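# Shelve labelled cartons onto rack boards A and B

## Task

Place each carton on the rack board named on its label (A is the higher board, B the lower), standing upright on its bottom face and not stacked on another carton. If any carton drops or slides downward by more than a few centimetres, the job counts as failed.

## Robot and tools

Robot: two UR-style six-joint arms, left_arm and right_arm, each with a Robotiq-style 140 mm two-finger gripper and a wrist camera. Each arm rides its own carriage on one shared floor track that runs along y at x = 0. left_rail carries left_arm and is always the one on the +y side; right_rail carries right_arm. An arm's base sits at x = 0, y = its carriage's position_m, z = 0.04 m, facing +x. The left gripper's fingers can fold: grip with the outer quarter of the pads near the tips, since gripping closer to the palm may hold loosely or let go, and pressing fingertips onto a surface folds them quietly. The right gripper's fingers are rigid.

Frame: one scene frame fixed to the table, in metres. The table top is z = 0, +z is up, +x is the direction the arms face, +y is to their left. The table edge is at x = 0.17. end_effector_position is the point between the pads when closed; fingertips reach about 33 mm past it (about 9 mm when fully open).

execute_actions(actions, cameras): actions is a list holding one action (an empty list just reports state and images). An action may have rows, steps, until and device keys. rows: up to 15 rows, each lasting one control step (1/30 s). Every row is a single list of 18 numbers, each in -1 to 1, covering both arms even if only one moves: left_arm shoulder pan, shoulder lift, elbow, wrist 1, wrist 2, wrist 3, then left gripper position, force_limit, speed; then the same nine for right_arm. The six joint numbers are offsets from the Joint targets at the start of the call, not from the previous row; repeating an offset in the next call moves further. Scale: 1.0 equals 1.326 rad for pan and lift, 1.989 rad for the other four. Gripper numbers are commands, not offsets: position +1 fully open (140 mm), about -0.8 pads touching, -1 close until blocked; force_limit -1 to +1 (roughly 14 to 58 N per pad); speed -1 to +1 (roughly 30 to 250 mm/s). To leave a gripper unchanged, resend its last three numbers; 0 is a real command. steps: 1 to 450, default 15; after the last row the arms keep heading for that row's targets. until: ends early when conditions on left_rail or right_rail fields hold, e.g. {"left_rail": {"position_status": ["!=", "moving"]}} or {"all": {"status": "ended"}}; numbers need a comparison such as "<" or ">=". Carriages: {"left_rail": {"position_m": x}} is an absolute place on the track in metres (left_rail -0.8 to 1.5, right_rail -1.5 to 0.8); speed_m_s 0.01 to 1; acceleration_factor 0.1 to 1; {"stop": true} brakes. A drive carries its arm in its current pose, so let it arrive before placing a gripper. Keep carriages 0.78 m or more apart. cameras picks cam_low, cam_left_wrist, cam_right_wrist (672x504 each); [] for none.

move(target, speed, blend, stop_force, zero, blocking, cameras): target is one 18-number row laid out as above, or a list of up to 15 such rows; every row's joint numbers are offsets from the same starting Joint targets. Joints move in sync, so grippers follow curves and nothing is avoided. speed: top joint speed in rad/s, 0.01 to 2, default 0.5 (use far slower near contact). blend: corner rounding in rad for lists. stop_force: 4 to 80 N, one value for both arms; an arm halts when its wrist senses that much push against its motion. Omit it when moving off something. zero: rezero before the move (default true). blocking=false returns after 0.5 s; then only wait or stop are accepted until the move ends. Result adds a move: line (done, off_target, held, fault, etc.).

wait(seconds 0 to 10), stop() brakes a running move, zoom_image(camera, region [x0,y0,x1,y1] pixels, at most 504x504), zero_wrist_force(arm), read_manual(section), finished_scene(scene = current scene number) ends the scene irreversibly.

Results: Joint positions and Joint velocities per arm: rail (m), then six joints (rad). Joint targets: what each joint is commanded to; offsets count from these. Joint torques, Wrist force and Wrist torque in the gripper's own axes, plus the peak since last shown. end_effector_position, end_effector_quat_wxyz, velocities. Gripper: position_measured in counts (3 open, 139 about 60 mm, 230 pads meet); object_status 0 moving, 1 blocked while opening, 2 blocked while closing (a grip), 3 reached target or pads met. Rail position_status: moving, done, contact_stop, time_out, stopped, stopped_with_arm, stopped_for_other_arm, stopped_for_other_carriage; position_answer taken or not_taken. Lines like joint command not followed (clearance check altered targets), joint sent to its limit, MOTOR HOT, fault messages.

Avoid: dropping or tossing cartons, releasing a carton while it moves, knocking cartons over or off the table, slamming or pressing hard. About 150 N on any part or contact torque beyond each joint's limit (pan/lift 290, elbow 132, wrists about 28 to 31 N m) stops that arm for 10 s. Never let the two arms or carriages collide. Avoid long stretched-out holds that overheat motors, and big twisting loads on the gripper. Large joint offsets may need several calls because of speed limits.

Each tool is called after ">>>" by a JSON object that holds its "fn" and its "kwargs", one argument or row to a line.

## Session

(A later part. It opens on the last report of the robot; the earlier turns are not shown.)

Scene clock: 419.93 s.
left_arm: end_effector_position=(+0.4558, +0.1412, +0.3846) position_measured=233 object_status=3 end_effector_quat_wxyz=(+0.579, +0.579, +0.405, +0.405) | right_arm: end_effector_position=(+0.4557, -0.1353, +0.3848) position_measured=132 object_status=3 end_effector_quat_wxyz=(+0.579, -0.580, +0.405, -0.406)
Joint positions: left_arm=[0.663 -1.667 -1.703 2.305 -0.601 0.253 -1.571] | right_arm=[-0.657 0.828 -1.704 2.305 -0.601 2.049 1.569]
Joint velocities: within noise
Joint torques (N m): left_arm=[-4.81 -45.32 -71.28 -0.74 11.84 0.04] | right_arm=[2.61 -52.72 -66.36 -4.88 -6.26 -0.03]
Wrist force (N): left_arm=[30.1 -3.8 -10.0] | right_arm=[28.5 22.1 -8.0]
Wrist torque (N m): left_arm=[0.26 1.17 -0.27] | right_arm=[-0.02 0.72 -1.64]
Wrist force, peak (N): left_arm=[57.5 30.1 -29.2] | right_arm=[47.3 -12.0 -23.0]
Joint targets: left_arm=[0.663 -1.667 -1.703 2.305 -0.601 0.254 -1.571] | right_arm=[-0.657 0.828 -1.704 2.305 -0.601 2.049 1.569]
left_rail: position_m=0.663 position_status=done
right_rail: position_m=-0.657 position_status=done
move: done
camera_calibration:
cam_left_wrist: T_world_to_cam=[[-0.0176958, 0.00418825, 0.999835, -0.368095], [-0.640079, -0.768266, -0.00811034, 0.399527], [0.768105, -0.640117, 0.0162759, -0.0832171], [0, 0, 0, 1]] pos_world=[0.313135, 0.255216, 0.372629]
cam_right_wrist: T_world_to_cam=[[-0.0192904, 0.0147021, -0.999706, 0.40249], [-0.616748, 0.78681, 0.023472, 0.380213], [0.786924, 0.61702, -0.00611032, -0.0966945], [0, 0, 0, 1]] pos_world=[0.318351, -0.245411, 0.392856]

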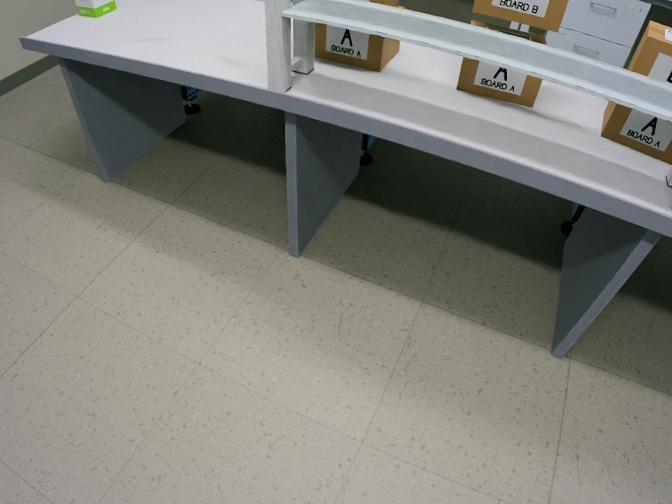

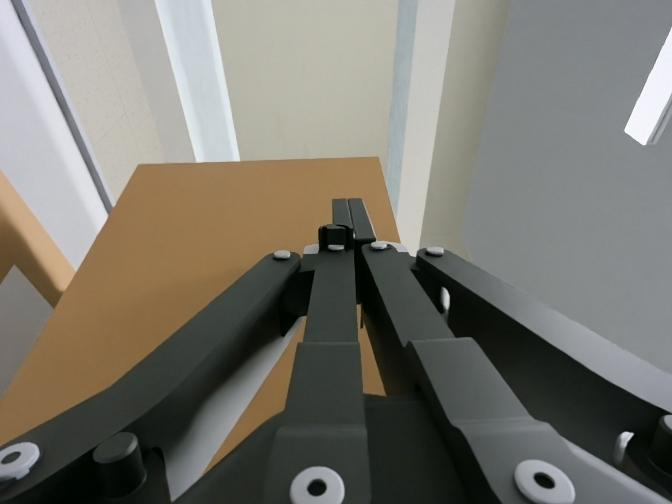

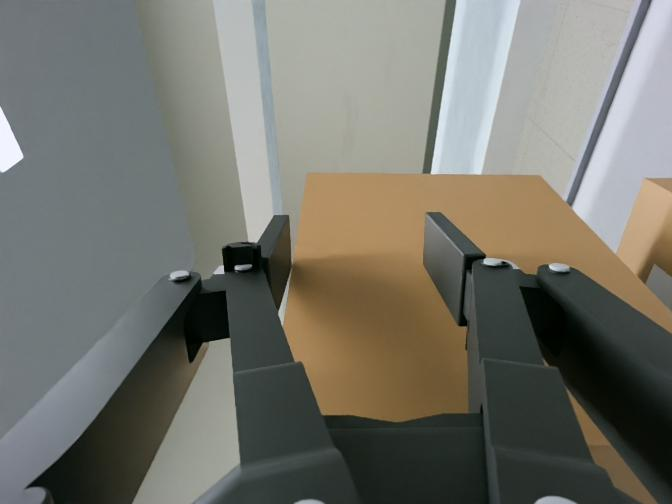

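>>> {"fn": "move", "kwargs": {
  "target": [
    [0,-0.0075,-0.0044,0.0094,0,0,-1,-0.5,0,0,-0.0075,-0.0044,0.0094,0,0,-0.03,-0.5,0],
    [0.0798,0.0154,-0.0171,0.0068,0.0532,0,-1,-0.5,0,-0.0561,0.0154,-0.0171,0.0068,-0.0373,0,-0.03,-0.5,0],
    [0.1555,0.0414,-0.0325,0.0048,0.1037,0,-1,-0.5,0,-0.1065,0.0414,-0.0325,0.0048,-0.071,0,-0.03,-0.5,0],
    [0.2277,0.0714,-0.0511,0.0035,0.1518,0,-1,-0.5,0,-0.1513,0.0714,-0.0511,0.0035,-0.1008,0,-0.03,-0.5,0],
    [0.2947,0.1038,-0.0720,0.0028,0.1965,0,-1,-0.5,0,-0.1902,0.1038,-0.0720,0.0028,-0.1268,0,-0.03,-0.5,0],
    [0.3533,0.1356,-0.0941,0.0037,0.2356,0,-1,-0.5,0,-0.2229,0.1356,-0.0941,0.0037,-0.1485,0,-0.03,-0.5,0],
    [0.4066,0.1691,-0.1184,0.0057,0.2711,0,-1,-0.5,0,-0.2513,0.1691,-0.1184,0.0057,-0.1675,0,-0.03,-0.5,0],
    [0.4576,0.2045,-0.1456,0.0093,0.3051,0,-1,-0.5,0,-0.2778,0.2045,-0.1456,0.0093,-0.1851,0,-0.03,-0.5,0],
    [0.5049,0.2418,-0.1754,0.0142,0.3367,0,-1,-0.5,0,-0.3015,0.2418,-0.1754,0.0142,-0.2009,0,-0.03,-0.5,0]
  ],
  "speed": 0.13,
  "blend": [0,0.02,0.02,0.02,0.02,0.02,0.02,0.02,0]
}}

Scene clock: 463.23 s.
left_arm: end_effector_position=(+0.7886, +0.1411, +0.3927) position_measured=233 object_status=3 end_effector_quat_wxyz=(+0.579, +0.579, +0.405, +0.405) | right_arm: end_effector_position=(+0.7885, -0.1352, +0.3930) position_measured=132 object_status=3 end_effector_quat_wxyz=(+0.579, -0.580, +0.405, -0.406)
Joint positions: left_arm=[0.663 -0.998 -1.383 1.956 -0.573 0.923 -1.571] | right_arm=[-0.657 0.428 -1.384 1.956 -0.572 1.649 1.569]
Joint velocities: within noise
Joint torques (N m): left_arm=[-16.01 -39.58 -72.42 -1.97 17.95 0.28] | right_arm=[12.61 -64.42 -64.24 -5.08 -17.9 0.28]
Wrist force (N): left_arm=[31.9 -5.0 -10.5] | right_arm=[31.2 23.8 -8.2]
Wrist torque (N m): left_arm=[0.19 1.23 -0.28] | right_arm=[0.10 0.62 -1.66]
Wrist force, peak (N): left_arm=[36.3 -3.7 -12.2] | right_arm=[34.7 24.4 -10.0]
Joint targets: left_arm=[0.663 -0.998 -1.383 1.956 -0.573 0.923 -1.571] | right_arm=[-0.657 0.428 -1.383 1.956 -0.572 1.649 1.569]
left_rail: position_m=0.663 position_status=done
right_rail: position_m=-0.657 position_status=done
move: done
camera_calibration:
cam_left_wrist: T_world_to_cam=[[-0.0174461, 0.00425679, 0.999839, -0.37044], [-0.640268, -0.768111, -0.00790178, 0.612522], [0.767953, -0.640303, 0.016126, -0.338807], [0, 0, 0, 1]] pos_world=[0.645903, 0.255123, 0.380684]
cam_right_wrist: T_world_to_cam=[[-0.0193468, 0.0147924, -0.999703, 0.417173], [-0.616632, 0.786898, 0.023577, 0.585126], [0.787013, 0.616906, -0.00610251, -0.35863], [0, 0, 0, 1]] pos_world=[0.651126, -0.245365, 0.401065]

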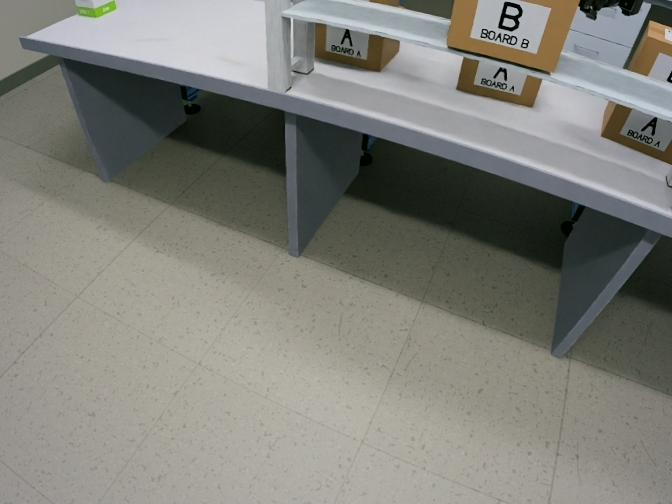

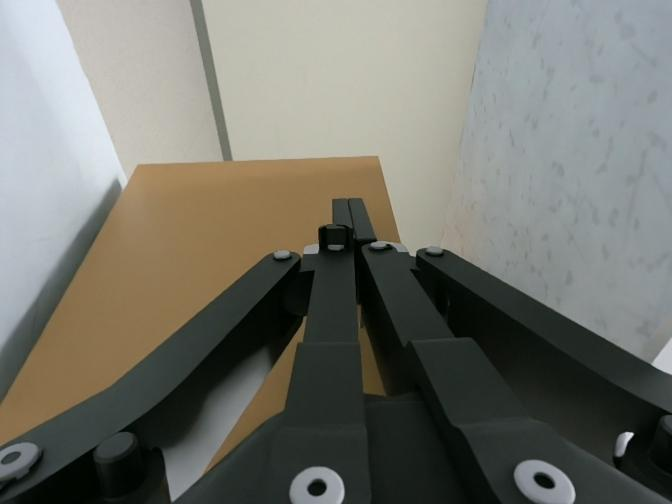

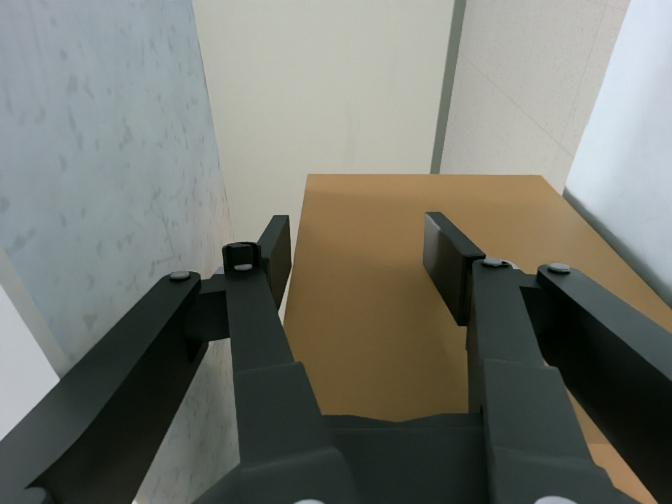

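>>> {"fn": "zoom_image", "kwargs": {
  "camera": "cam_low",
  "region": [392, 0, 652, 140]
}}

Scaled by 1.938.

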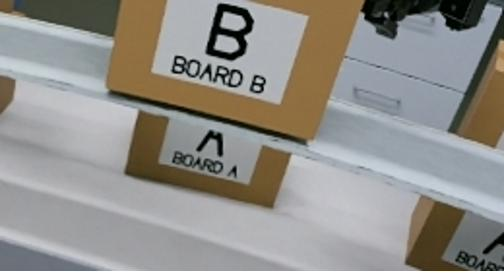

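>>> {"fn": "move", "kwargs": {
  "target": [-0.0166,-0.0131,0.0104,-0.0017,-0.0111,0,-1,-0.5,0,0.0083,-0.0131,0.0104,-0.0017,0.0055,0,-0.03,-0.5,0],
  "speed": 0.08,
  "cameras": []
}}

>>> {"fn": "move", "kwargs": {
  "target": [0,0.0319,0.0189,-0.0405,0,0,-1,-0.5,0,0,0.0319,0.0189,-0.0405,0,0,-0.03,-0.5,0],
  "speed": 0.025,
  "stop_force": 10
}}

Scene clock: 482.80 s.
left_arm: end_effector_position=(+0.7738, +0.1407, +0.3930) position_measured=233 object_status=3 end_effector_quat_wxyz=(+0.579, +0.579, +0.405, +0.405) | right_arm: end_effector_position=(+0.7739, -0.1350, +0.3934) position_measured=132 object_status=3 end_effector_quat_wxyz=(+0.579, -0.580, +0.405, -0.406)
Joint positions: left_arm=[0.663 -1.019 -1.4 1.977 -0.576 0.901 -1.571] | right_arm=[-0.657 0.439 -1.401 1.977 -0.576 1.66 1.569]
Joint velocities: within noise
Joint torques (N m): left_arm=[-46.52 -79.55 -50.33 -11.25 6.43 0.27] | right_arm=[39.85 -88.97 -50.2 -19.53 -5.03 -0.01]
Wrist force (N): left_arm=[35.9 -3.4 -11.9] | right_arm=[35.3 23.6 -10.3]
Wrist torque (N m): left_arm=[0.20 1.35 -0.29] | right_arm=[-0.04 0.69 -1.83]
Wrist force, peak (N): left_arm=[35.9 -3.4 -11.9] | right_arm=[35.2 24.6 -10.0]
Joint targets: left_arm=[0.663 -1.020 -1.400 1.977 -0.576 0.901 -1.571] | right_arm=[-0.657 0.439 -1.401 1.977 -0.576 1.660 1.569]
left_rail: position_m=0.663 position_status=done
right_rail: position_m=-0.657 position_status=done
move: done
No camera images: "cameras" was empty.

Scene clock: 485.23 s.
left_arm: end_effector_position=(+0.7737, +0.1406, +0.3794) position_measured=233 object_status=3 end_effector_quat_wxyz=(+0.579, +0.579, +0.405, +0.405) | right_arm: end_effector_position=(+0.7738, -0.1349, +0.3801) position_measured=132 object_status=3 end_effector_quat_wxyz=(+0.579, -0.580, +0.405, -0.406)
Joint positions: left_arm=[0.663 -1.02 -1.387 1.989 -0.602 0.901 -1.571] | right_arm=[-0.657 0.439 -1.387 1.989 -0.601 1.66 1.569]
Joint velocities: within noise
Joint torques (N m): left_arm=[-46.53 -71.36 -68.11 -2.02 9.79 -0.01] | right_arm=[40.9 -79.91 -58.75 -4.14 -5.58 -0.03]
Wrist force (N): left_arm=[39.1 3.5 -14.8] | right_arm=[37.1 15.4 -12.8]
Wrist torque (N m): left_arm=[0.00 1.50 -0.37] | right_arm=[0.18 0.72 -1.76]
Wrist force, peak (N): left_arm=[42.2 10.0 -17.0] | right_arm=[36.0 25.0 -9.9]
Joint targets: left_arm=[0.663 -1.020 -1.387 1.989 -0.602 0.901 -1.571] | right_arm=[-0.657 0.439 -1.387 1.989 -0.601 1.660 1.569]
left_rail: position_m=0.663 position_status=done
right_rail: position_m=-0.657 position_status=done
move: contact (left_arm, right_arm); left_arm: the wrist 1 is farthest, 0.054 rad from its target; right_arm: the wrist 1 is farthest, 0.055 rad from its target
camera_calibration:
cam_left_wrist: T_world_to_cam=[[-0.0176769, 0.0046121, 0.999833, -0.357345], [-0.640156, -0.768206, -0.00777425, 0.60245], [0.768042, -0.640186, 0.016532, -0.327734], [0, 0, 0, 1]] pos_world=[0.631058, 0.254643, 0.367387]
cam_right_wrist: T_world_to_cam=[[-0.0188349, 0.0150291, -0.99971, 0.403614], [-0.616666, 0.786876, 0.0234477, 0.576246], [0.787, 0.616929, -0.00555277, -0.347578], [0, 0, 0, 1]] pos_world=[0.636497, -0.245069, 0.388055]

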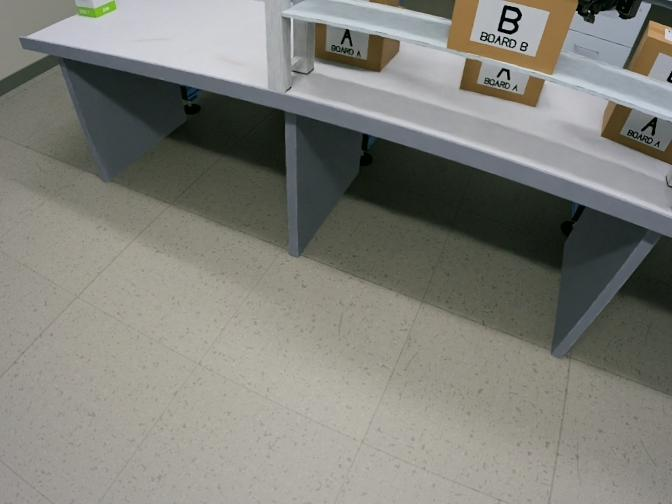

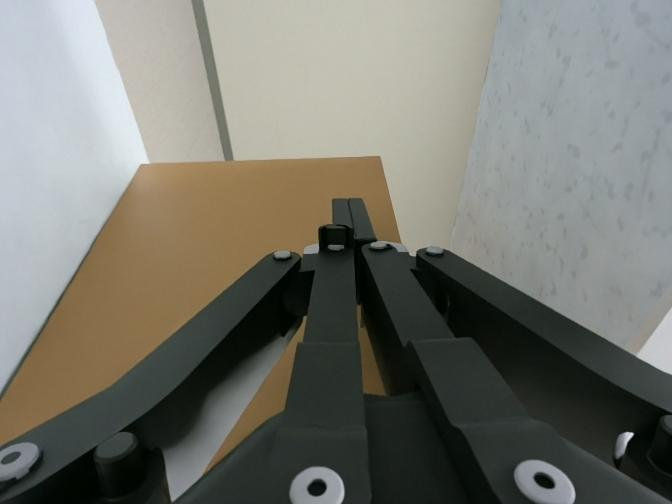

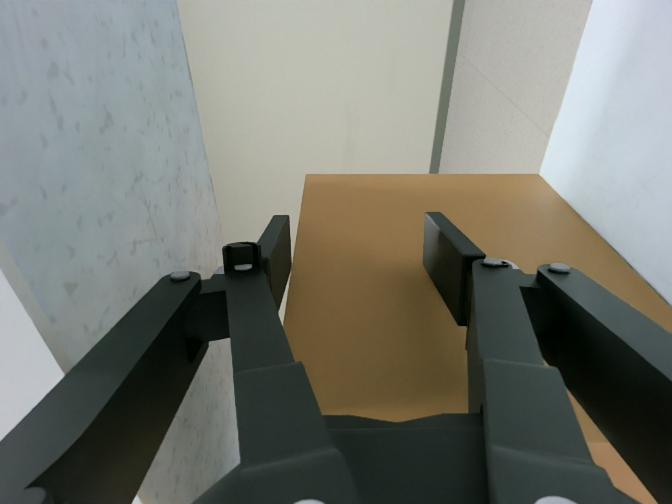

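>>> {"fn": "move", "kwargs": {
  "target": [
    [0,0.0015,0.0009,-0.0019,0,0,-1,-0.5,0,0,0.0015,0.0009,-0.0019,0,0,-0.03,-0.5,0],
    [0.0208,-0.0217,0.0171,-0.0026,0.0133,0,-1,-0.5,0,-0.0341,-0.0217,0.0171,-0.0032,-0.0224,0,-0.03,-0.5,0],
    [-0.1953,-0.1657,0.1152,-0.0047,-0.1307,0,-1,-0.5,0,0.0723,-0.1657,0.1152,-0.0053,0.0485,0,-0.03,-0.5,0],
    [-0.4930,-0.2937,0.1716,0.0242,-0.3291,0,-1,-0.5,0,0.2538,-0.2937,0.1716,0.0237,0.1695,0,-0.03,-0.5,0]
  ],
  "speed": [0.03,0.06,0.4,0.6],
  "blend": [0,0,0.03,0]
}}

Scene clock: 519.87 s.
left_arm: end_effector_position=(+0.4564, +0.1695, +0.4000) position_measured=233 object_status=3 end_effector_quat_wxyz=(+0.579, +0.579, +0.406, +0.406) | right_arm: end_effector_position=(+0.4562, -0.1633, +0.4008) position_measured=132 object_status=3 end_effector_quat_wxyz=(+0.579, -0.579, +0.405, -0.406)
Joint positions: left_arm=[0.663 -1.673 -1.776 2.33 -0.554 0.247 -1.571] | right_arm=[-0.657 0.775 -1.777 2.33 -0.554 1.997 1.569]
Joint velocities: within noise
Joint torques (N m): left_arm=[-16.83 -43.82 -30.42 2.17 -2.6 0.22] | right_arm=[14 -36.44 -30.21 0.67 3.51 -0.03]
Wrist force (N): left_arm=[0.3 -0.1 0.0] | right_arm=[1.1 5.8 2.7]
Wrist torque (N m): left_arm=[0.05 0.06 -0.31] | right_arm=[0.67 -0.42 -0.34]
Wrist force, peak (N): left_arm=[45.5 31.2 -23.4] | right_arm=[39.9 -5.4 -22.3]
Joint targets: left_arm=[0.663 -1.673 -1.776 2.330 -0.554 0.247 -1.571] | right_arm=[-0.657 0.775 -1.777 2.330 -0.554 1.997 1.569]
left_rail: position_m=0.663 position_status=done
right_rail: position_m=-0.657 position_status=done
move: done
camera_calibration:
cam_left_wrist: T_world_to_cam=[[-0.0176577, 0.00460304, 0.999833, -0.383621], [-0.639498, -0.768754, -0.00775473, 0.421449], [0.76859, -0.639529, 0.016518, -0.066245], [0, 0, 0, 1]] pos_world=[0.313657, 0.28339, 0.38792]
cam_right_wrist: T_world_to_cam=[[-0.0181801, 0.0158125, -0.99971, 0.418535], [-0.616198, 0.787236, 0.0236576, 0.401997], [0.787382, 0.616449, -0.00456838, -0.0806012], [0, 0, 0, 1]] pos_world=[0.318783, -0.273398, 0.408535]

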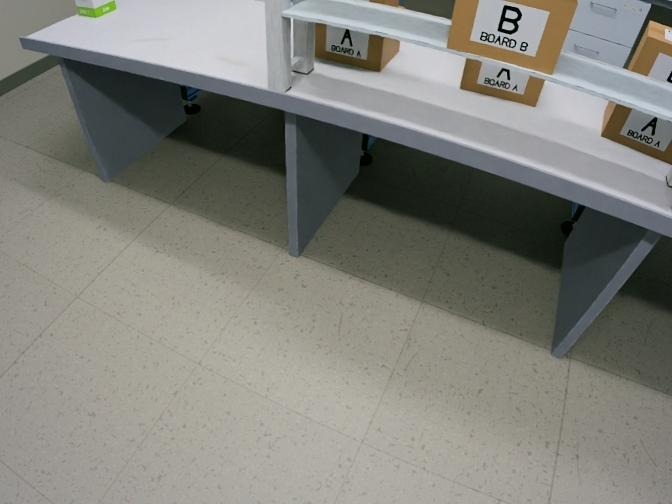

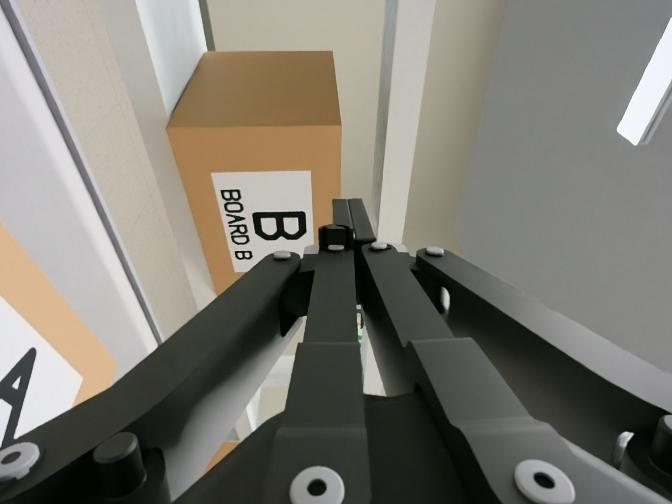

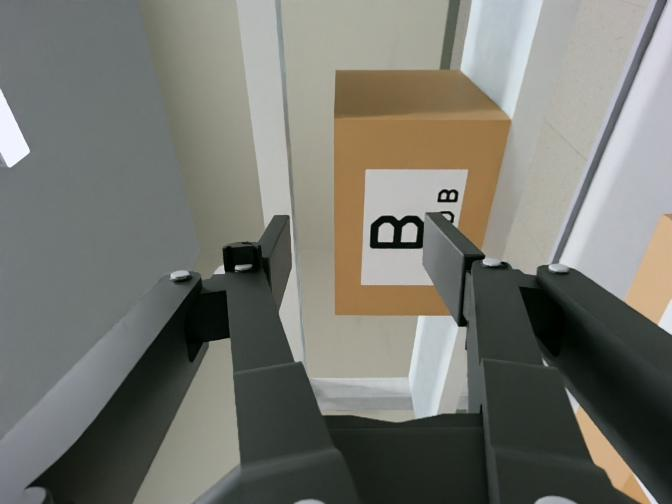

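>>> {"fn": "move", "kwargs": {
  "target": [0.0982,-0.0449,-0.0383,0.0682,0.0654,0,-1,-0.5,0,-0.0966,-0.0441,-0.0383,0.0682,-0.0646,0,-0.03,-0.5,0],
  "speed": 0.5,
  "cameras": []
}}

>>> {"fn": "execute_actions", "kwargs": {
  "actions": [
    {"left_rail":{"position_m":0.165,"speed_m_s":0.3,"acceleration_factor":0.3},"right_rail":{"position_m":-1.155,"speed_m_s":0.3,"acceleration_factor":0.3},"steps":200,"until":{"all":{"status":"ended"}}}
  ]
}}

Scene clock: 538.37 s.
left_arm: end_effector_position=(+0.5041, +0.1895, +0.4599) position_measured=233 object_status=3 end_effector_quat_wxyz=(+0.579, +0.579, +0.406, +0.406) | right_arm: end_effector_position=(+0.5038, -0.1831, +0.4600) position_measured=132 object_status=3 end_effector_quat_wxyz=(+0.579, -0.580, +0.405, -0.406)
Joint positions: left_arm=[0.663 -1.543 -1.835 2.254 -0.419 0.376 -1.571] | right_arm=[-0.657 0.647 -1.835 2.254 -0.419 1.869 1.569]
Joint velocities: within noise
Joint torques (N m): left_arm=[13.4 -42.16 -57.85 1.72 2.11 0.01] | right_arm=[-15.2 -32.31 -48.01 0.84 -3.33 -0.05]
Wrist force (N): left_arm=[-0.2 0.3 -0.2] | right_arm=[0.7 6.4 1.6]
Wrist torque (N m): left_arm=[0.14 0.16 -0.30] | right_arm=[0.75 -0.32 -0.38]
Wrist force, peak (N): left_arm=[1.0 1.7 1.1] | right_arm=[-0.3 7.4 2.0]
Joint targets: left_arm=[0.663 -1.543 -1.836 2.254 -0.419 0.377 -1.571] | right_arm=[-0.657 0.647 -1.835 2.254 -0.419 1.869 1.569]
left_rail: position_m=0.663 position_status=done
right_rail: position_m=-0.657 position_status=done
move: done
No camera images: "cameras" was empty.

Scene clock: 541.77 s.
left_arm: end_effector_position=(+0.5042, -0.3083, +0.4600) position_measured=233 object_status=3 end_effector_quat_wxyz=(+0.579, +0.579, +0.406, +0.406) | right_arm: end_effector_position=(+0.5039, -0.6811, +0.4602) position_measured=132 object_status=3 end_effector_quat_wxyz=(+0.579, -0.580, +0.405, -0.406)
Joint positions: left_arm=[0.165 -1.543 -1.836 2.254 -0.419 0.377 -1.571] | right_arm=[-1.155 0.647 -1.835 2.254 -0.419 1.869 1.569]
Joint velocities: within noise
Joint torques (N m): left_arm=[5.22 -34.05 -52.93 -3.04 2.17 0.44] | right_arm=[-12.83 -26.04 -42.44 -0.03 -2.69 -0.2]
Wrist force (N): left_arm=[0.1 0.1 -0.1] | right_arm=[1.0 6.4 1.9]
Wrist torque (N m): left_arm=[0.12 0.08 -0.30] | right_arm=[0.74 -0.39 -0.39]
Wrist force, peak (N): left_arm=[1.1 -0.4 -0.6] | right_arm=[1.1 6.8 1.9]
Joint targets: left_arm=[0.165 -1.543 -1.836 2.254 -0.419 0.377 -1.571] | right_arm=[-1.155 0.647 -1.835 2.254 -0.419 1.869 1.569]
Tool commands: left_gripper/position=-1.0 left_gripper/force_limit=-0.5 left_gripper/speed=+0.0 right_gripper/position=-0.03 right_gripper/force_limit=-0.5 right_gripper/speed=+0.0
left_rail: position_m=0.165 speed_m_s=0.30 position_status=done
right_rail: position_m=-1.155 speed_m_s=0.30 position_status=done
camera_calibration:
cam_left_wrist: T_world_to_cam=[[-0.0176656, 0.00469178, 0.999833, -0.440586], [-0.639402, -0.768834, -0.0076895, 0.0850162], [0.76867, -0.639431, 0.0165818, -0.409574], [0, 0, 0, 1]] pos_world=[0.361403, -0.194464, 0.447957]
cam_right_wrist: T_world_to_cam=[[-0.018849, 0.0150983, -0.999708, 0.486792], [-0.616511, 0.786995, 0.0235098, 0.837596], [0.787121, 0.616774, -0.00552579, 0.202075], [0, 0, 0, 1]] pos_world=[0.366505, -0.791168, 0.468075]

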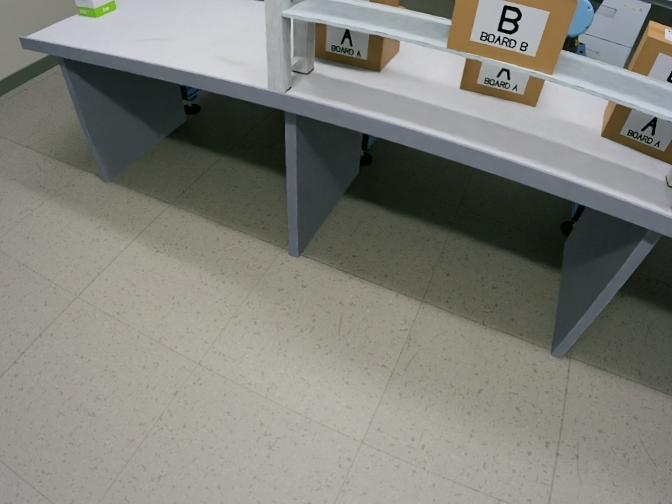

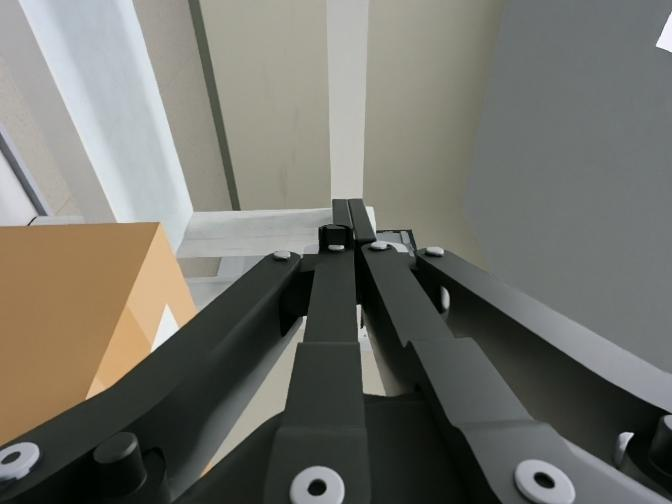

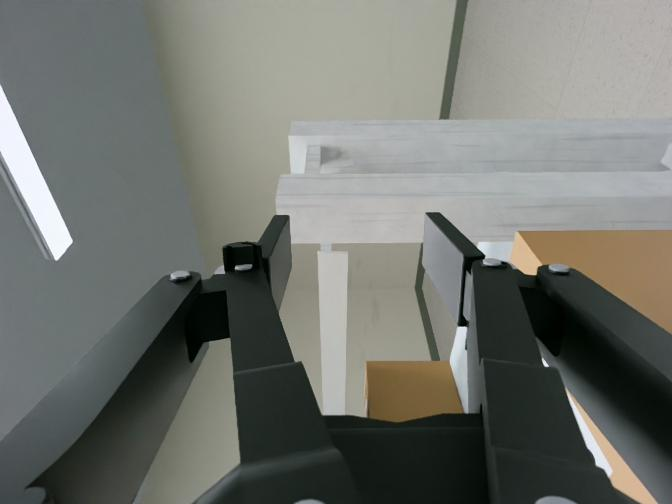

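>>> {"fn": "move", "kwargs": {
  "target": [
    [0,0.1585,0.0896,-0.1952,0,0,-1,-0.5,0,0,0.1585,0.0896,-0.1952,0,0,-0.03,-0.5,0],
    [-0.0026,0.2176,0.0510,-0.1960,-0.0018,0,-1,-0.5,0,0.0721,0.2176,0.0510,-0.1960,0.0481,0,-0.03,-0.5,0]
  ],
  "speed": [0.4,0.05]
}}

Scene clock: 556.93 s.
left_arm: end_effector_position=(+0.5042, -0.3562, +0.3001) position_measured=233 object_status=3 end_effector_quat_wxyz=(+0.579, +0.579, +0.406, +0.406) | right_arm: end_effector_position=(+0.5039, -0.6333, +0.3001) position_measured=132 object_status=3 end_effector_quat_wxyz=(+0.579, -0.580, +0.405, -0.406)
Joint positions: left_arm=[0.165 -1.546 -1.547 2.356 -0.808 0.373 -1.571] | right_arm=[-1.155 0.743 -1.547 2.355 -0.808 1.964 1.569]
Joint velocities: within noise
Joint torques (N m): left_arm=[-18.42 -12.65 -52.38 -4.41 2.2 0.33] | right_arm=[15.9 -26.63 -44.95 -7.76 0.87 -0.27]
Wrist force (N): left_arm=[15.7 5.4 -10.7] | right_arm=[12.5 4.4 -5.0]
Wrist torque (N m): left_arm=[-0.12 0.62 -0.39] | right_arm=[0.52 -0.29 -0.74]
Wrist force, peak (N): left_arm=[15.7 5.4 -10.7] | right_arm=[12.5 4.4 -5.0]
Joint targets: left_arm=[0.165 -1.546 -1.547 2.355 -0.808 0.373 -1.571] | right_arm=[-1.155 0.743 -1.547 2.355 -0.808 1.964 1.569]
left_rail: position_m=0.165 speed_m_s=0.30 position_status=done
right_rail: position_m=-1.155 speed_m_s=0.30 position_status=done
move: done
camera_calibration:
cam_left_wrist: T_world_to_cam=[[-0.017662, 0.0045057, 0.999834, -0.28051], [-0.639193, -0.769007, -0.0078258, 0.0468641], [0.768844, -0.639225, 0.0164622, -0.437456], [0, 0, 0, 1]] pos_world=[0.361336, -0.24233, 0.288032]
cam_right_wrist: T_world_to_cam=[[-0.018992, 0.0150094, -0.999707, 0.326108], [-0.616384, 0.787095, 0.023527, 0.803756], [0.787217, 0.61665, -0.00569695, 0.171661], [0, 0, 0, 1]] pos_world=[0.366481, -0.743381, 0.308081]

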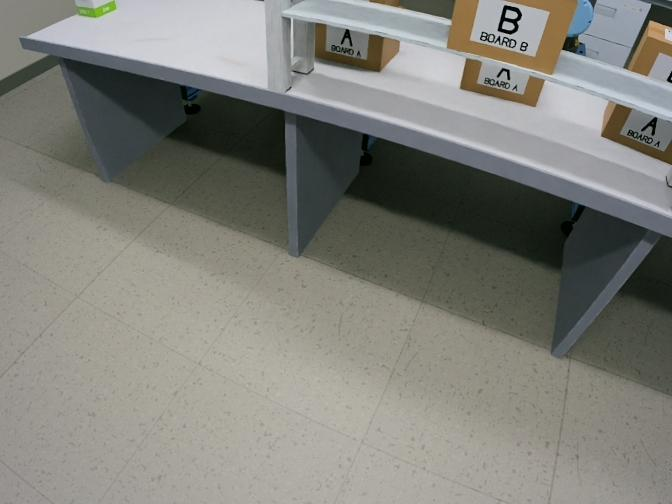

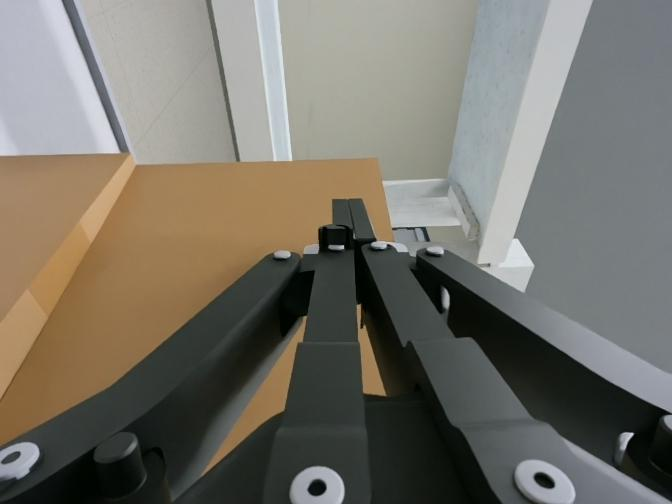

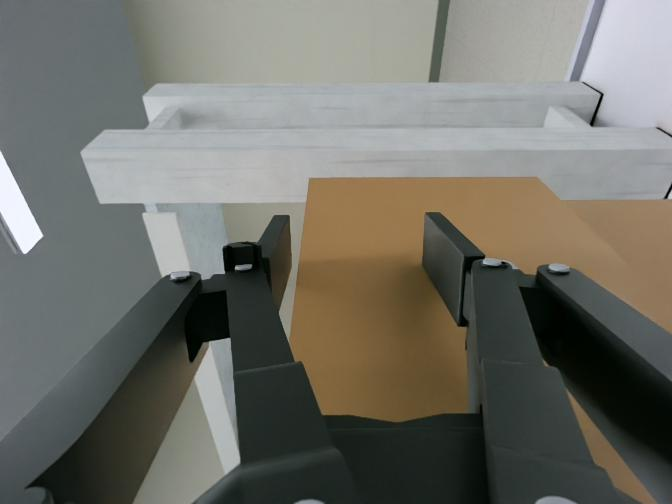

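>>> {"fn": "move", "kwargs": {
  "target": [
    [-0.0001,0.0031,-0.0020,0,-0.0001,0,-1,-0.5,0,0.0038,0.0031,-0.002,0,0.0025,0,-0.03,-0.5,0],
    [-0.0001,-0.0510,-0.0226,0.0567,-0.0001,0,-1,-0.5,0,0.0038,-0.0510,-0.0226,0.0567,0.0025,0,-0.03,-0.5,0],
    [-0.0001,-0.0965,-0.0465,0.1109,-0.0001,0,-1,-0.5,0,0.0038,-0.0965,-0.0465,0.1109,0.0025,0,-0.03,-0.5,0]
  ],
  "speed": [0.03,0.1,0.1],
  "blend": [0,0.01,0]
}}

Scene clock: 569.37 s.
left_arm: end_effector_position=(+0.5041, -0.3589, +0.3931) position_measured=233 object_status=3 end_effector_quat_wxyz=(+0.579, +0.579, +0.406, +0.406) | right_arm: end_effector_position=(+0.5037, -0.6305, +0.3932) position_measured=132 object_status=3 end_effector_quat_wxyz=(+0.579, -0.580, +0.405, -0.406)
Joint positions: left_arm=[0.165 -1.547 -1.675 2.263 -0.588 0.373 -1.571] | right_arm=[-1.155 0.748 -1.675 2.263 -0.588 1.969 1.569]
Joint velocities: within noise
Joint torques (N m): left_arm=[-37.22 -45.51 -74.51 -2.57 21.06 0.47] | right_arm=[25.69 -54.61 -69.08 -6.22 -11.43 -0.18]
Wrist force (N): left_arm=[39.1 -4.0 -12.8] | right_arm=[39.8 23.1 -10.8]
Wrist torque (N m): left_arm=[0.24 1.48 -0.29] | right_arm=[-0.11 0.35 -1.92]
Wrist force, peak (N): left_arm=[44.7 17.6 -24.1] | right_arm=[46.5 24.9 -13.2]
Joint targets: left_arm=[0.165 -1.547 -1.675 2.263 -0.588 0.373 -1.571] | right_arm=[-1.155 0.748 -1.675 2.263 -0.588 1.969 1.569]
left_rail: position_m=0.165 speed_m_s=0.30 position_status=done
right_rail: position_m=-1.155 speed_m_s=0.30 position_status=done
move: done
camera_calibration:
cam_left_wrist: T_world_to_cam=[[-0.0176593, 0.00440213, 0.999834, -0.373599], [-0.639215, -0.768987, -0.00790423, 0.0455612], [0.768825, -0.639249, 0.0163937, -0.440678], [0, 0, 0, 1]] pos_world=[0.36133, -0.245022, 0.381122]
cam_right_wrist: T_world_to_cam=[[-0.0190771, 0.0149307, -0.999707, 0.419102], [-0.616498, 0.787005, 0.0235184, 0.799221], [0.787126, 0.616765, -0.00580903, 0.17079], [0, 0, 0, 1]] pos_world=[0.36628, -0.740586, 0.401175]

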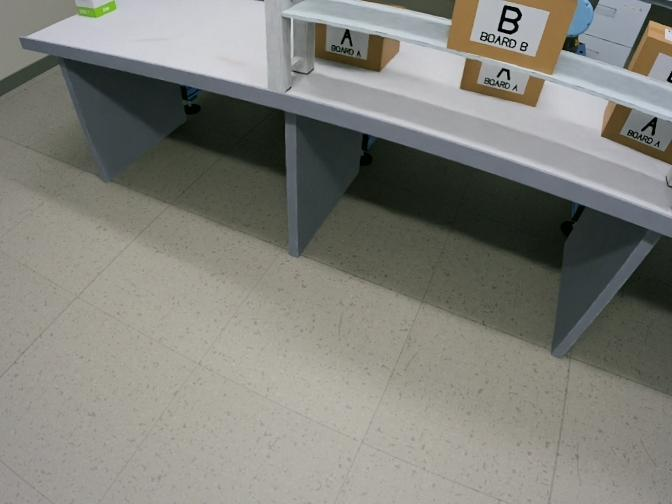

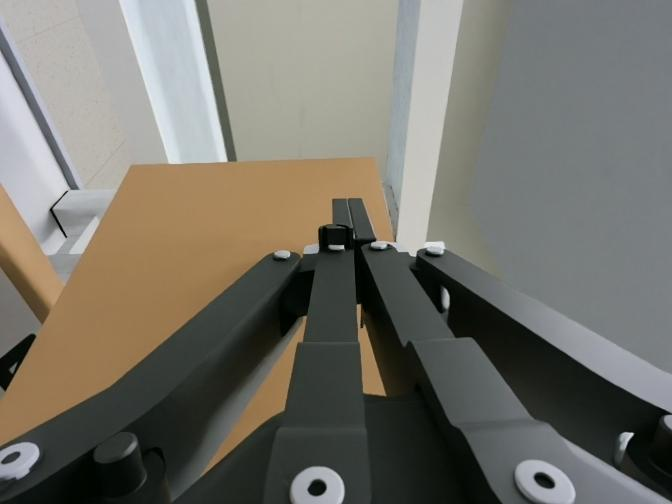

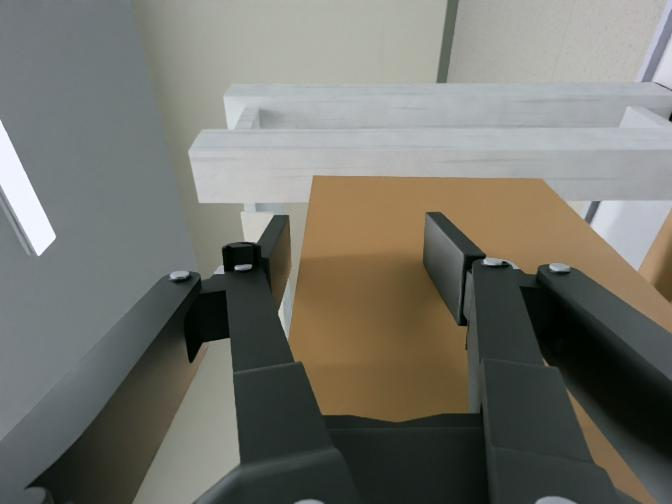

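>>> {"fn": "execute_actions", "kwargs": {
  "actions": [
    {"left_rail":{"position_m":0.3,"speed_m_s":0.1,"acceleration_factor":0.15},"right_rail":{"position_m":-1.02,"speed_m_s":0.1,"acceleration_factor":0.15},"steps":200,"until":{"all":{"status":"ended"}}}
  ],
  "cameras": ["cam_left_wrist"]
}}

Scene clock: 577.23 s.
left_arm: end_effector_position=(+0.5041, -0.2239, +0.3932) position_measured=233 object_status=3 end_effector_quat_wxyz=(+0.579, +0.579, +0.406, +0.406) | right_arm: end_effector_position=(+0.5037, -0.4955, +0.3933) position_measured=132 object_status=3 end_effector_quat_wxyz=(+0.579, -0.580, +0.405, -0.406)
Joint positions: left_arm=[0.3 -1.547 -1.675 2.263 -0.588 0.373 -1.571] | right_arm=[-1.02 0.748 -1.675 2.263 -0.588 1.969 1.569]
Joint velocities: within noise
Joint torques (N m): left_arm=[-35.89 -48.61 -65.48 -2.78 21.27 0.35] | right_arm=[7.67 -48.6 -60.48 -7.62 -20.54 -0.28]
Wrist force (N): left_arm=[39.0 -3.5 -13.0] | right_arm=[39.9 22.7 -11.0]
Wrist torque (N m): left_arm=[0.27 1.50 -0.28] | right_arm=[-0.13 0.35 -1.93]
Wrist force, peak (N): left_arm=[40.3 -4.2 -13.2] | right_arm=[41.8 23.1 -11.9]
Joint targets: left_arm=[0.300 -1.547 -1.675 2.263 -0.588 0.373 -1.571] | right_arm=[-1.020 0.748 -1.675 2.263 -0.588 1.969 1.569]
Tool commands: left_gripper/position=-1.0 left_gripper/force_limit=-0.5 left_gripper/speed=+0.0 right_gripper/position=-0.03 right_gripper/force_limit=-0.5 right_gripper/speed=+0.0
left_rail: position_m=0.300 speed_m_s=0.10 position_status=done
right_rail: position_m=-1.020 speed_m_s=0.10 position_status=done
camera_calibration:
cam_left_wrist: T_world_to_cam=[[-0.0176595, 0.00442013, 0.999834, -0.374276], [-0.639252, -0.768957, -0.00789129, 0.149364], [0.768795, -0.639285, 0.016405, -0.354396], [0, 0, 0, 1]] pos_world=[0.36133, -0.110052, 0.381206]
Images, in order (width x height): cam_left_wrist 672x504.

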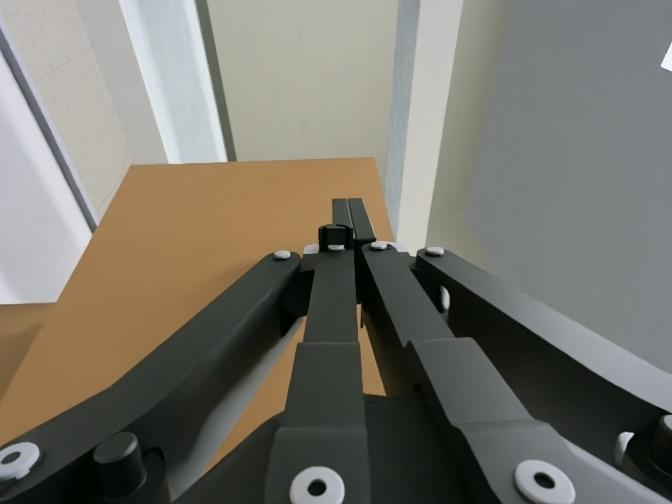

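>>> {"fn": "move", "kwargs": {
  "target": [
    [0.0649,0.0229,-0.0134,-0.0018,0.0433,0,-1,-0.5,0,-0.0430,0.0229,-0.0134,-0.0018,-0.0287,0,-0.03,-0.5,0],
    [0.1369,0.0527,-0.0321,-0.0030,0.0913,0,-1,-0.5,0,-0.0879,0.0527,-0.0321,-0.0030,-0.0586,0,-0.03,-0.5,0],
    [0.2036,0.0850,-0.0529,-0.0038,0.1357,0,-1,-0.5,0,-0.1270,0.0850,-0.0529,-0.0038,-0.0847,0,-0.03,-0.5,0],
    [0.2619,0.1168,-0.0749,-0.0029,0.1746,0,-1,-0.5,0,-0.1598,0.1168,-0.0749,-0.0029,-0.1065,0,-0.03,-0.5,0],
    [0.3150,0.1499,-0.0991,-0.0009,0.2100,0,-1,-0.5,0,-0.1884,0.1499,-0.0991,-0.0009,-0.1256,0,-0.03,-0.5,0],
    [0.3657,0.1852,-0.1262,0.0027,0.2438,0,-1,-0.5,0,-0.2148,0.1852,-0.1262,0.0027,-0.1432,0,-0.03,-0.5,0],
    [0.3902,0.2046,-0.1417,0.0054,0.2601,0,-1,-0.5,0,-0.2273,0.2046,-0.1417,0.0054,-0.1515,0,-0.03,-0.5,0]
  ],
  "speed": 0.13,
  "blend": [0.02,0.02,0.02,0.02,0.02,0.02,0],
  "cameras": ["cam_low","cam_right_wrist"]
}}

>>> {"fn": "move", "kwargs": {
  "target": [0,0.0319,0.0189,-0.0405,0,0,-1,-0.5,0,0,0.0319,0.0189,-0.0405,0,0,-0.03,-0.5,0],
  "speed": 0.03,
  "stop_force": 8,
  "cameras": ["cam_low"]
}}

Scene clock: 608.17 s.
left_arm: end_effector_position=(+0.7685, -0.2242, +0.3930) position_measured=233 object_status=3 end_effector_quat_wxyz=(+0.579, +0.579, +0.406, +0.406) | right_arm: end_effector_position=(+0.7686, -0.4955, +0.3930) position_measured=132 object_status=3 end_effector_quat_wxyz=(+0.579, -0.580, +0.405, -0.406)
Joint positions: left_arm=[0.3 -1.03 -1.404 1.981 -0.577 0.89 -1.571] | right_arm=[-1.02 0.447 -1.404 1.981 -0.577 1.668 1.569]
Joint velocities: within noise
Joint torques (N m): left_arm=[-23 -35.63 -74.19 -2.73 23.07 0.28] | right_arm=[18.47 -60.15 -67.62 -6.24 -22.26 -0.52]
Wrist force (N): left_arm=[41.8 -3.8 -13.3] | right_arm=[43.2 23.5 -12.4]
Wrist torque (N m): left_arm=[0.19 1.54 -0.29] | right_arm=[-0.17 0.26 -2.02]
Wrist force, peak (N): left_arm=[43.3 -3.2 -14.3] | right_arm=[44.5 24.2 -13.5]
Joint targets: left_arm=[0.300 -1.029 -1.404 1.981 -0.577 0.890 -1.571] | right_arm=[-1.020 0.446 -1.403 1.981 -0.577 1.668 1.569]
left_rail: position_m=0.300 speed_m_s=0.10 position_status=done
right_rail: position_m=-1.020 speed_m_s=0.10 position_status=done
move: done; blend cut to 0.0162 rad at target 6
camera_calibration:
cam_right_wrist: T_world_to_cam=[[-0.0192513, 0.0148356, -0.999705, 0.422018], [-0.616453, 0.78704, 0.0235507, 0.856301], [0.787157, 0.616724, -0.00600615, -0.121023], [0, 0, 0, 1]] pos_world=[0.631257, -0.605566, 0.401]
Images, in order (width x height): cam_low 672x504, cam_right_wrist 672x504.

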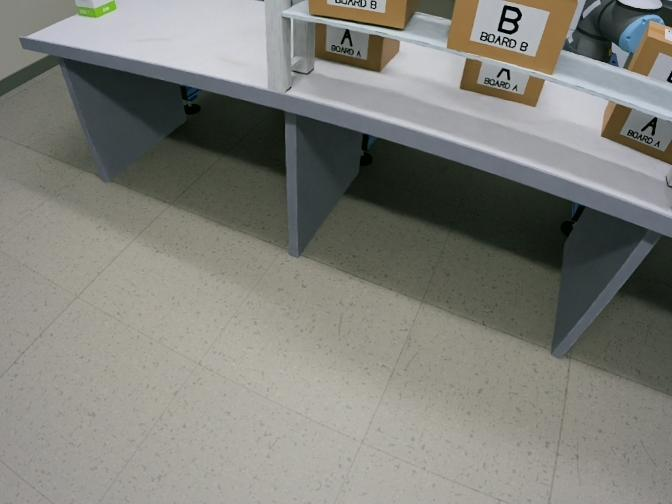

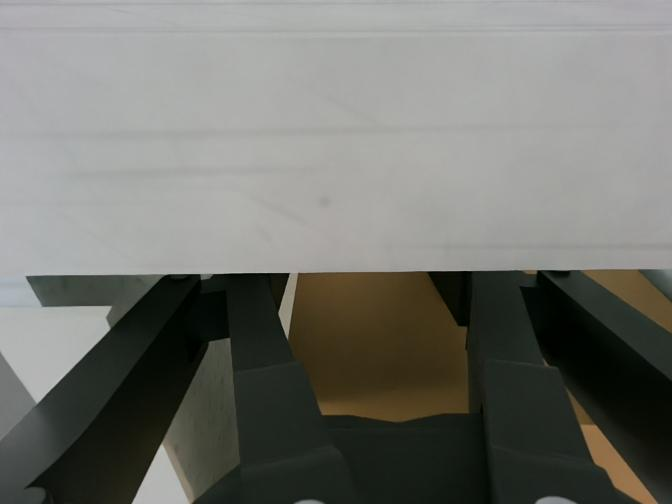

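Scene clock: 610.30 s.
left_arm: end_effector_position=(+0.7687, -0.2243, +0.3810) position_measured=233 object_status=3 end_effector_quat_wxyz=(+0.579, +0.579, +0.406, +0.406) | right_arm: end_effector_position=(+0.7689, -0.4954, +0.3818) position_measured=132 object_status=3 end_effector_quat_wxyz=(+0.579, -0.580, +0.405, -0.406)
Joint positions: left_arm=[0.3 -1.029 -1.392 1.992 -0.6 0.89 -1.571] | right_arm=[-1.02 0.446 -1.392 1.991 -0.599 1.668 1.569]
Joint velocities: within noise
Joint torques (N m): left_arm=[-32.8 -73.68 -70.61 -2.55 22.73 0.8] | right_arm=[20.45 -80.13 -59.47 -4.76 -22.22 -0.46]
Wrist force (N): left_arm=[45.6 1.8 -16.3] | right_arm=[45.1 17.2 -13.0]
Wrist torque (N m): left_arm=[0.01 1.69 -0.35] | right_arm=[0.04 0.33 -1.98]
Wrist force, peak (N): left_arm=[48.9 10.1 -19.2] | right_arm=[43.4 23.9 -12.4]
Joint targets: left_arm=[0.300 -1.029 -1.392 1.992 -0.600 0.890 -1.571] | right_arm=[-1.020 0.446 -1.392 1.991 -0.599 1.668 1.569]
left_rail: position_m=0.300 speed_m_s=0.10 position_status=done
right_rail: position_m=-1.020 speed_m_s=0.10 position_status=done
move: contact (left_arm, right_arm); left_arm: the wrist 1 is farthest, 0.058 rad from its target; right_arm: the wrist 1 is farthest, 0.059 rad from its target
Images, in order (width x height): cam_low 672x504.

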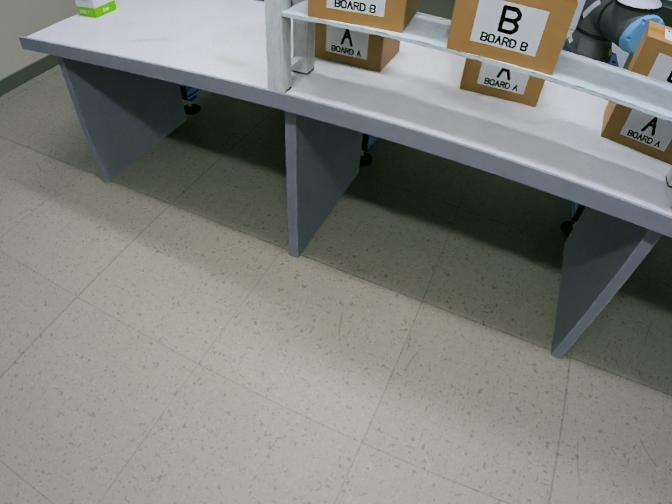

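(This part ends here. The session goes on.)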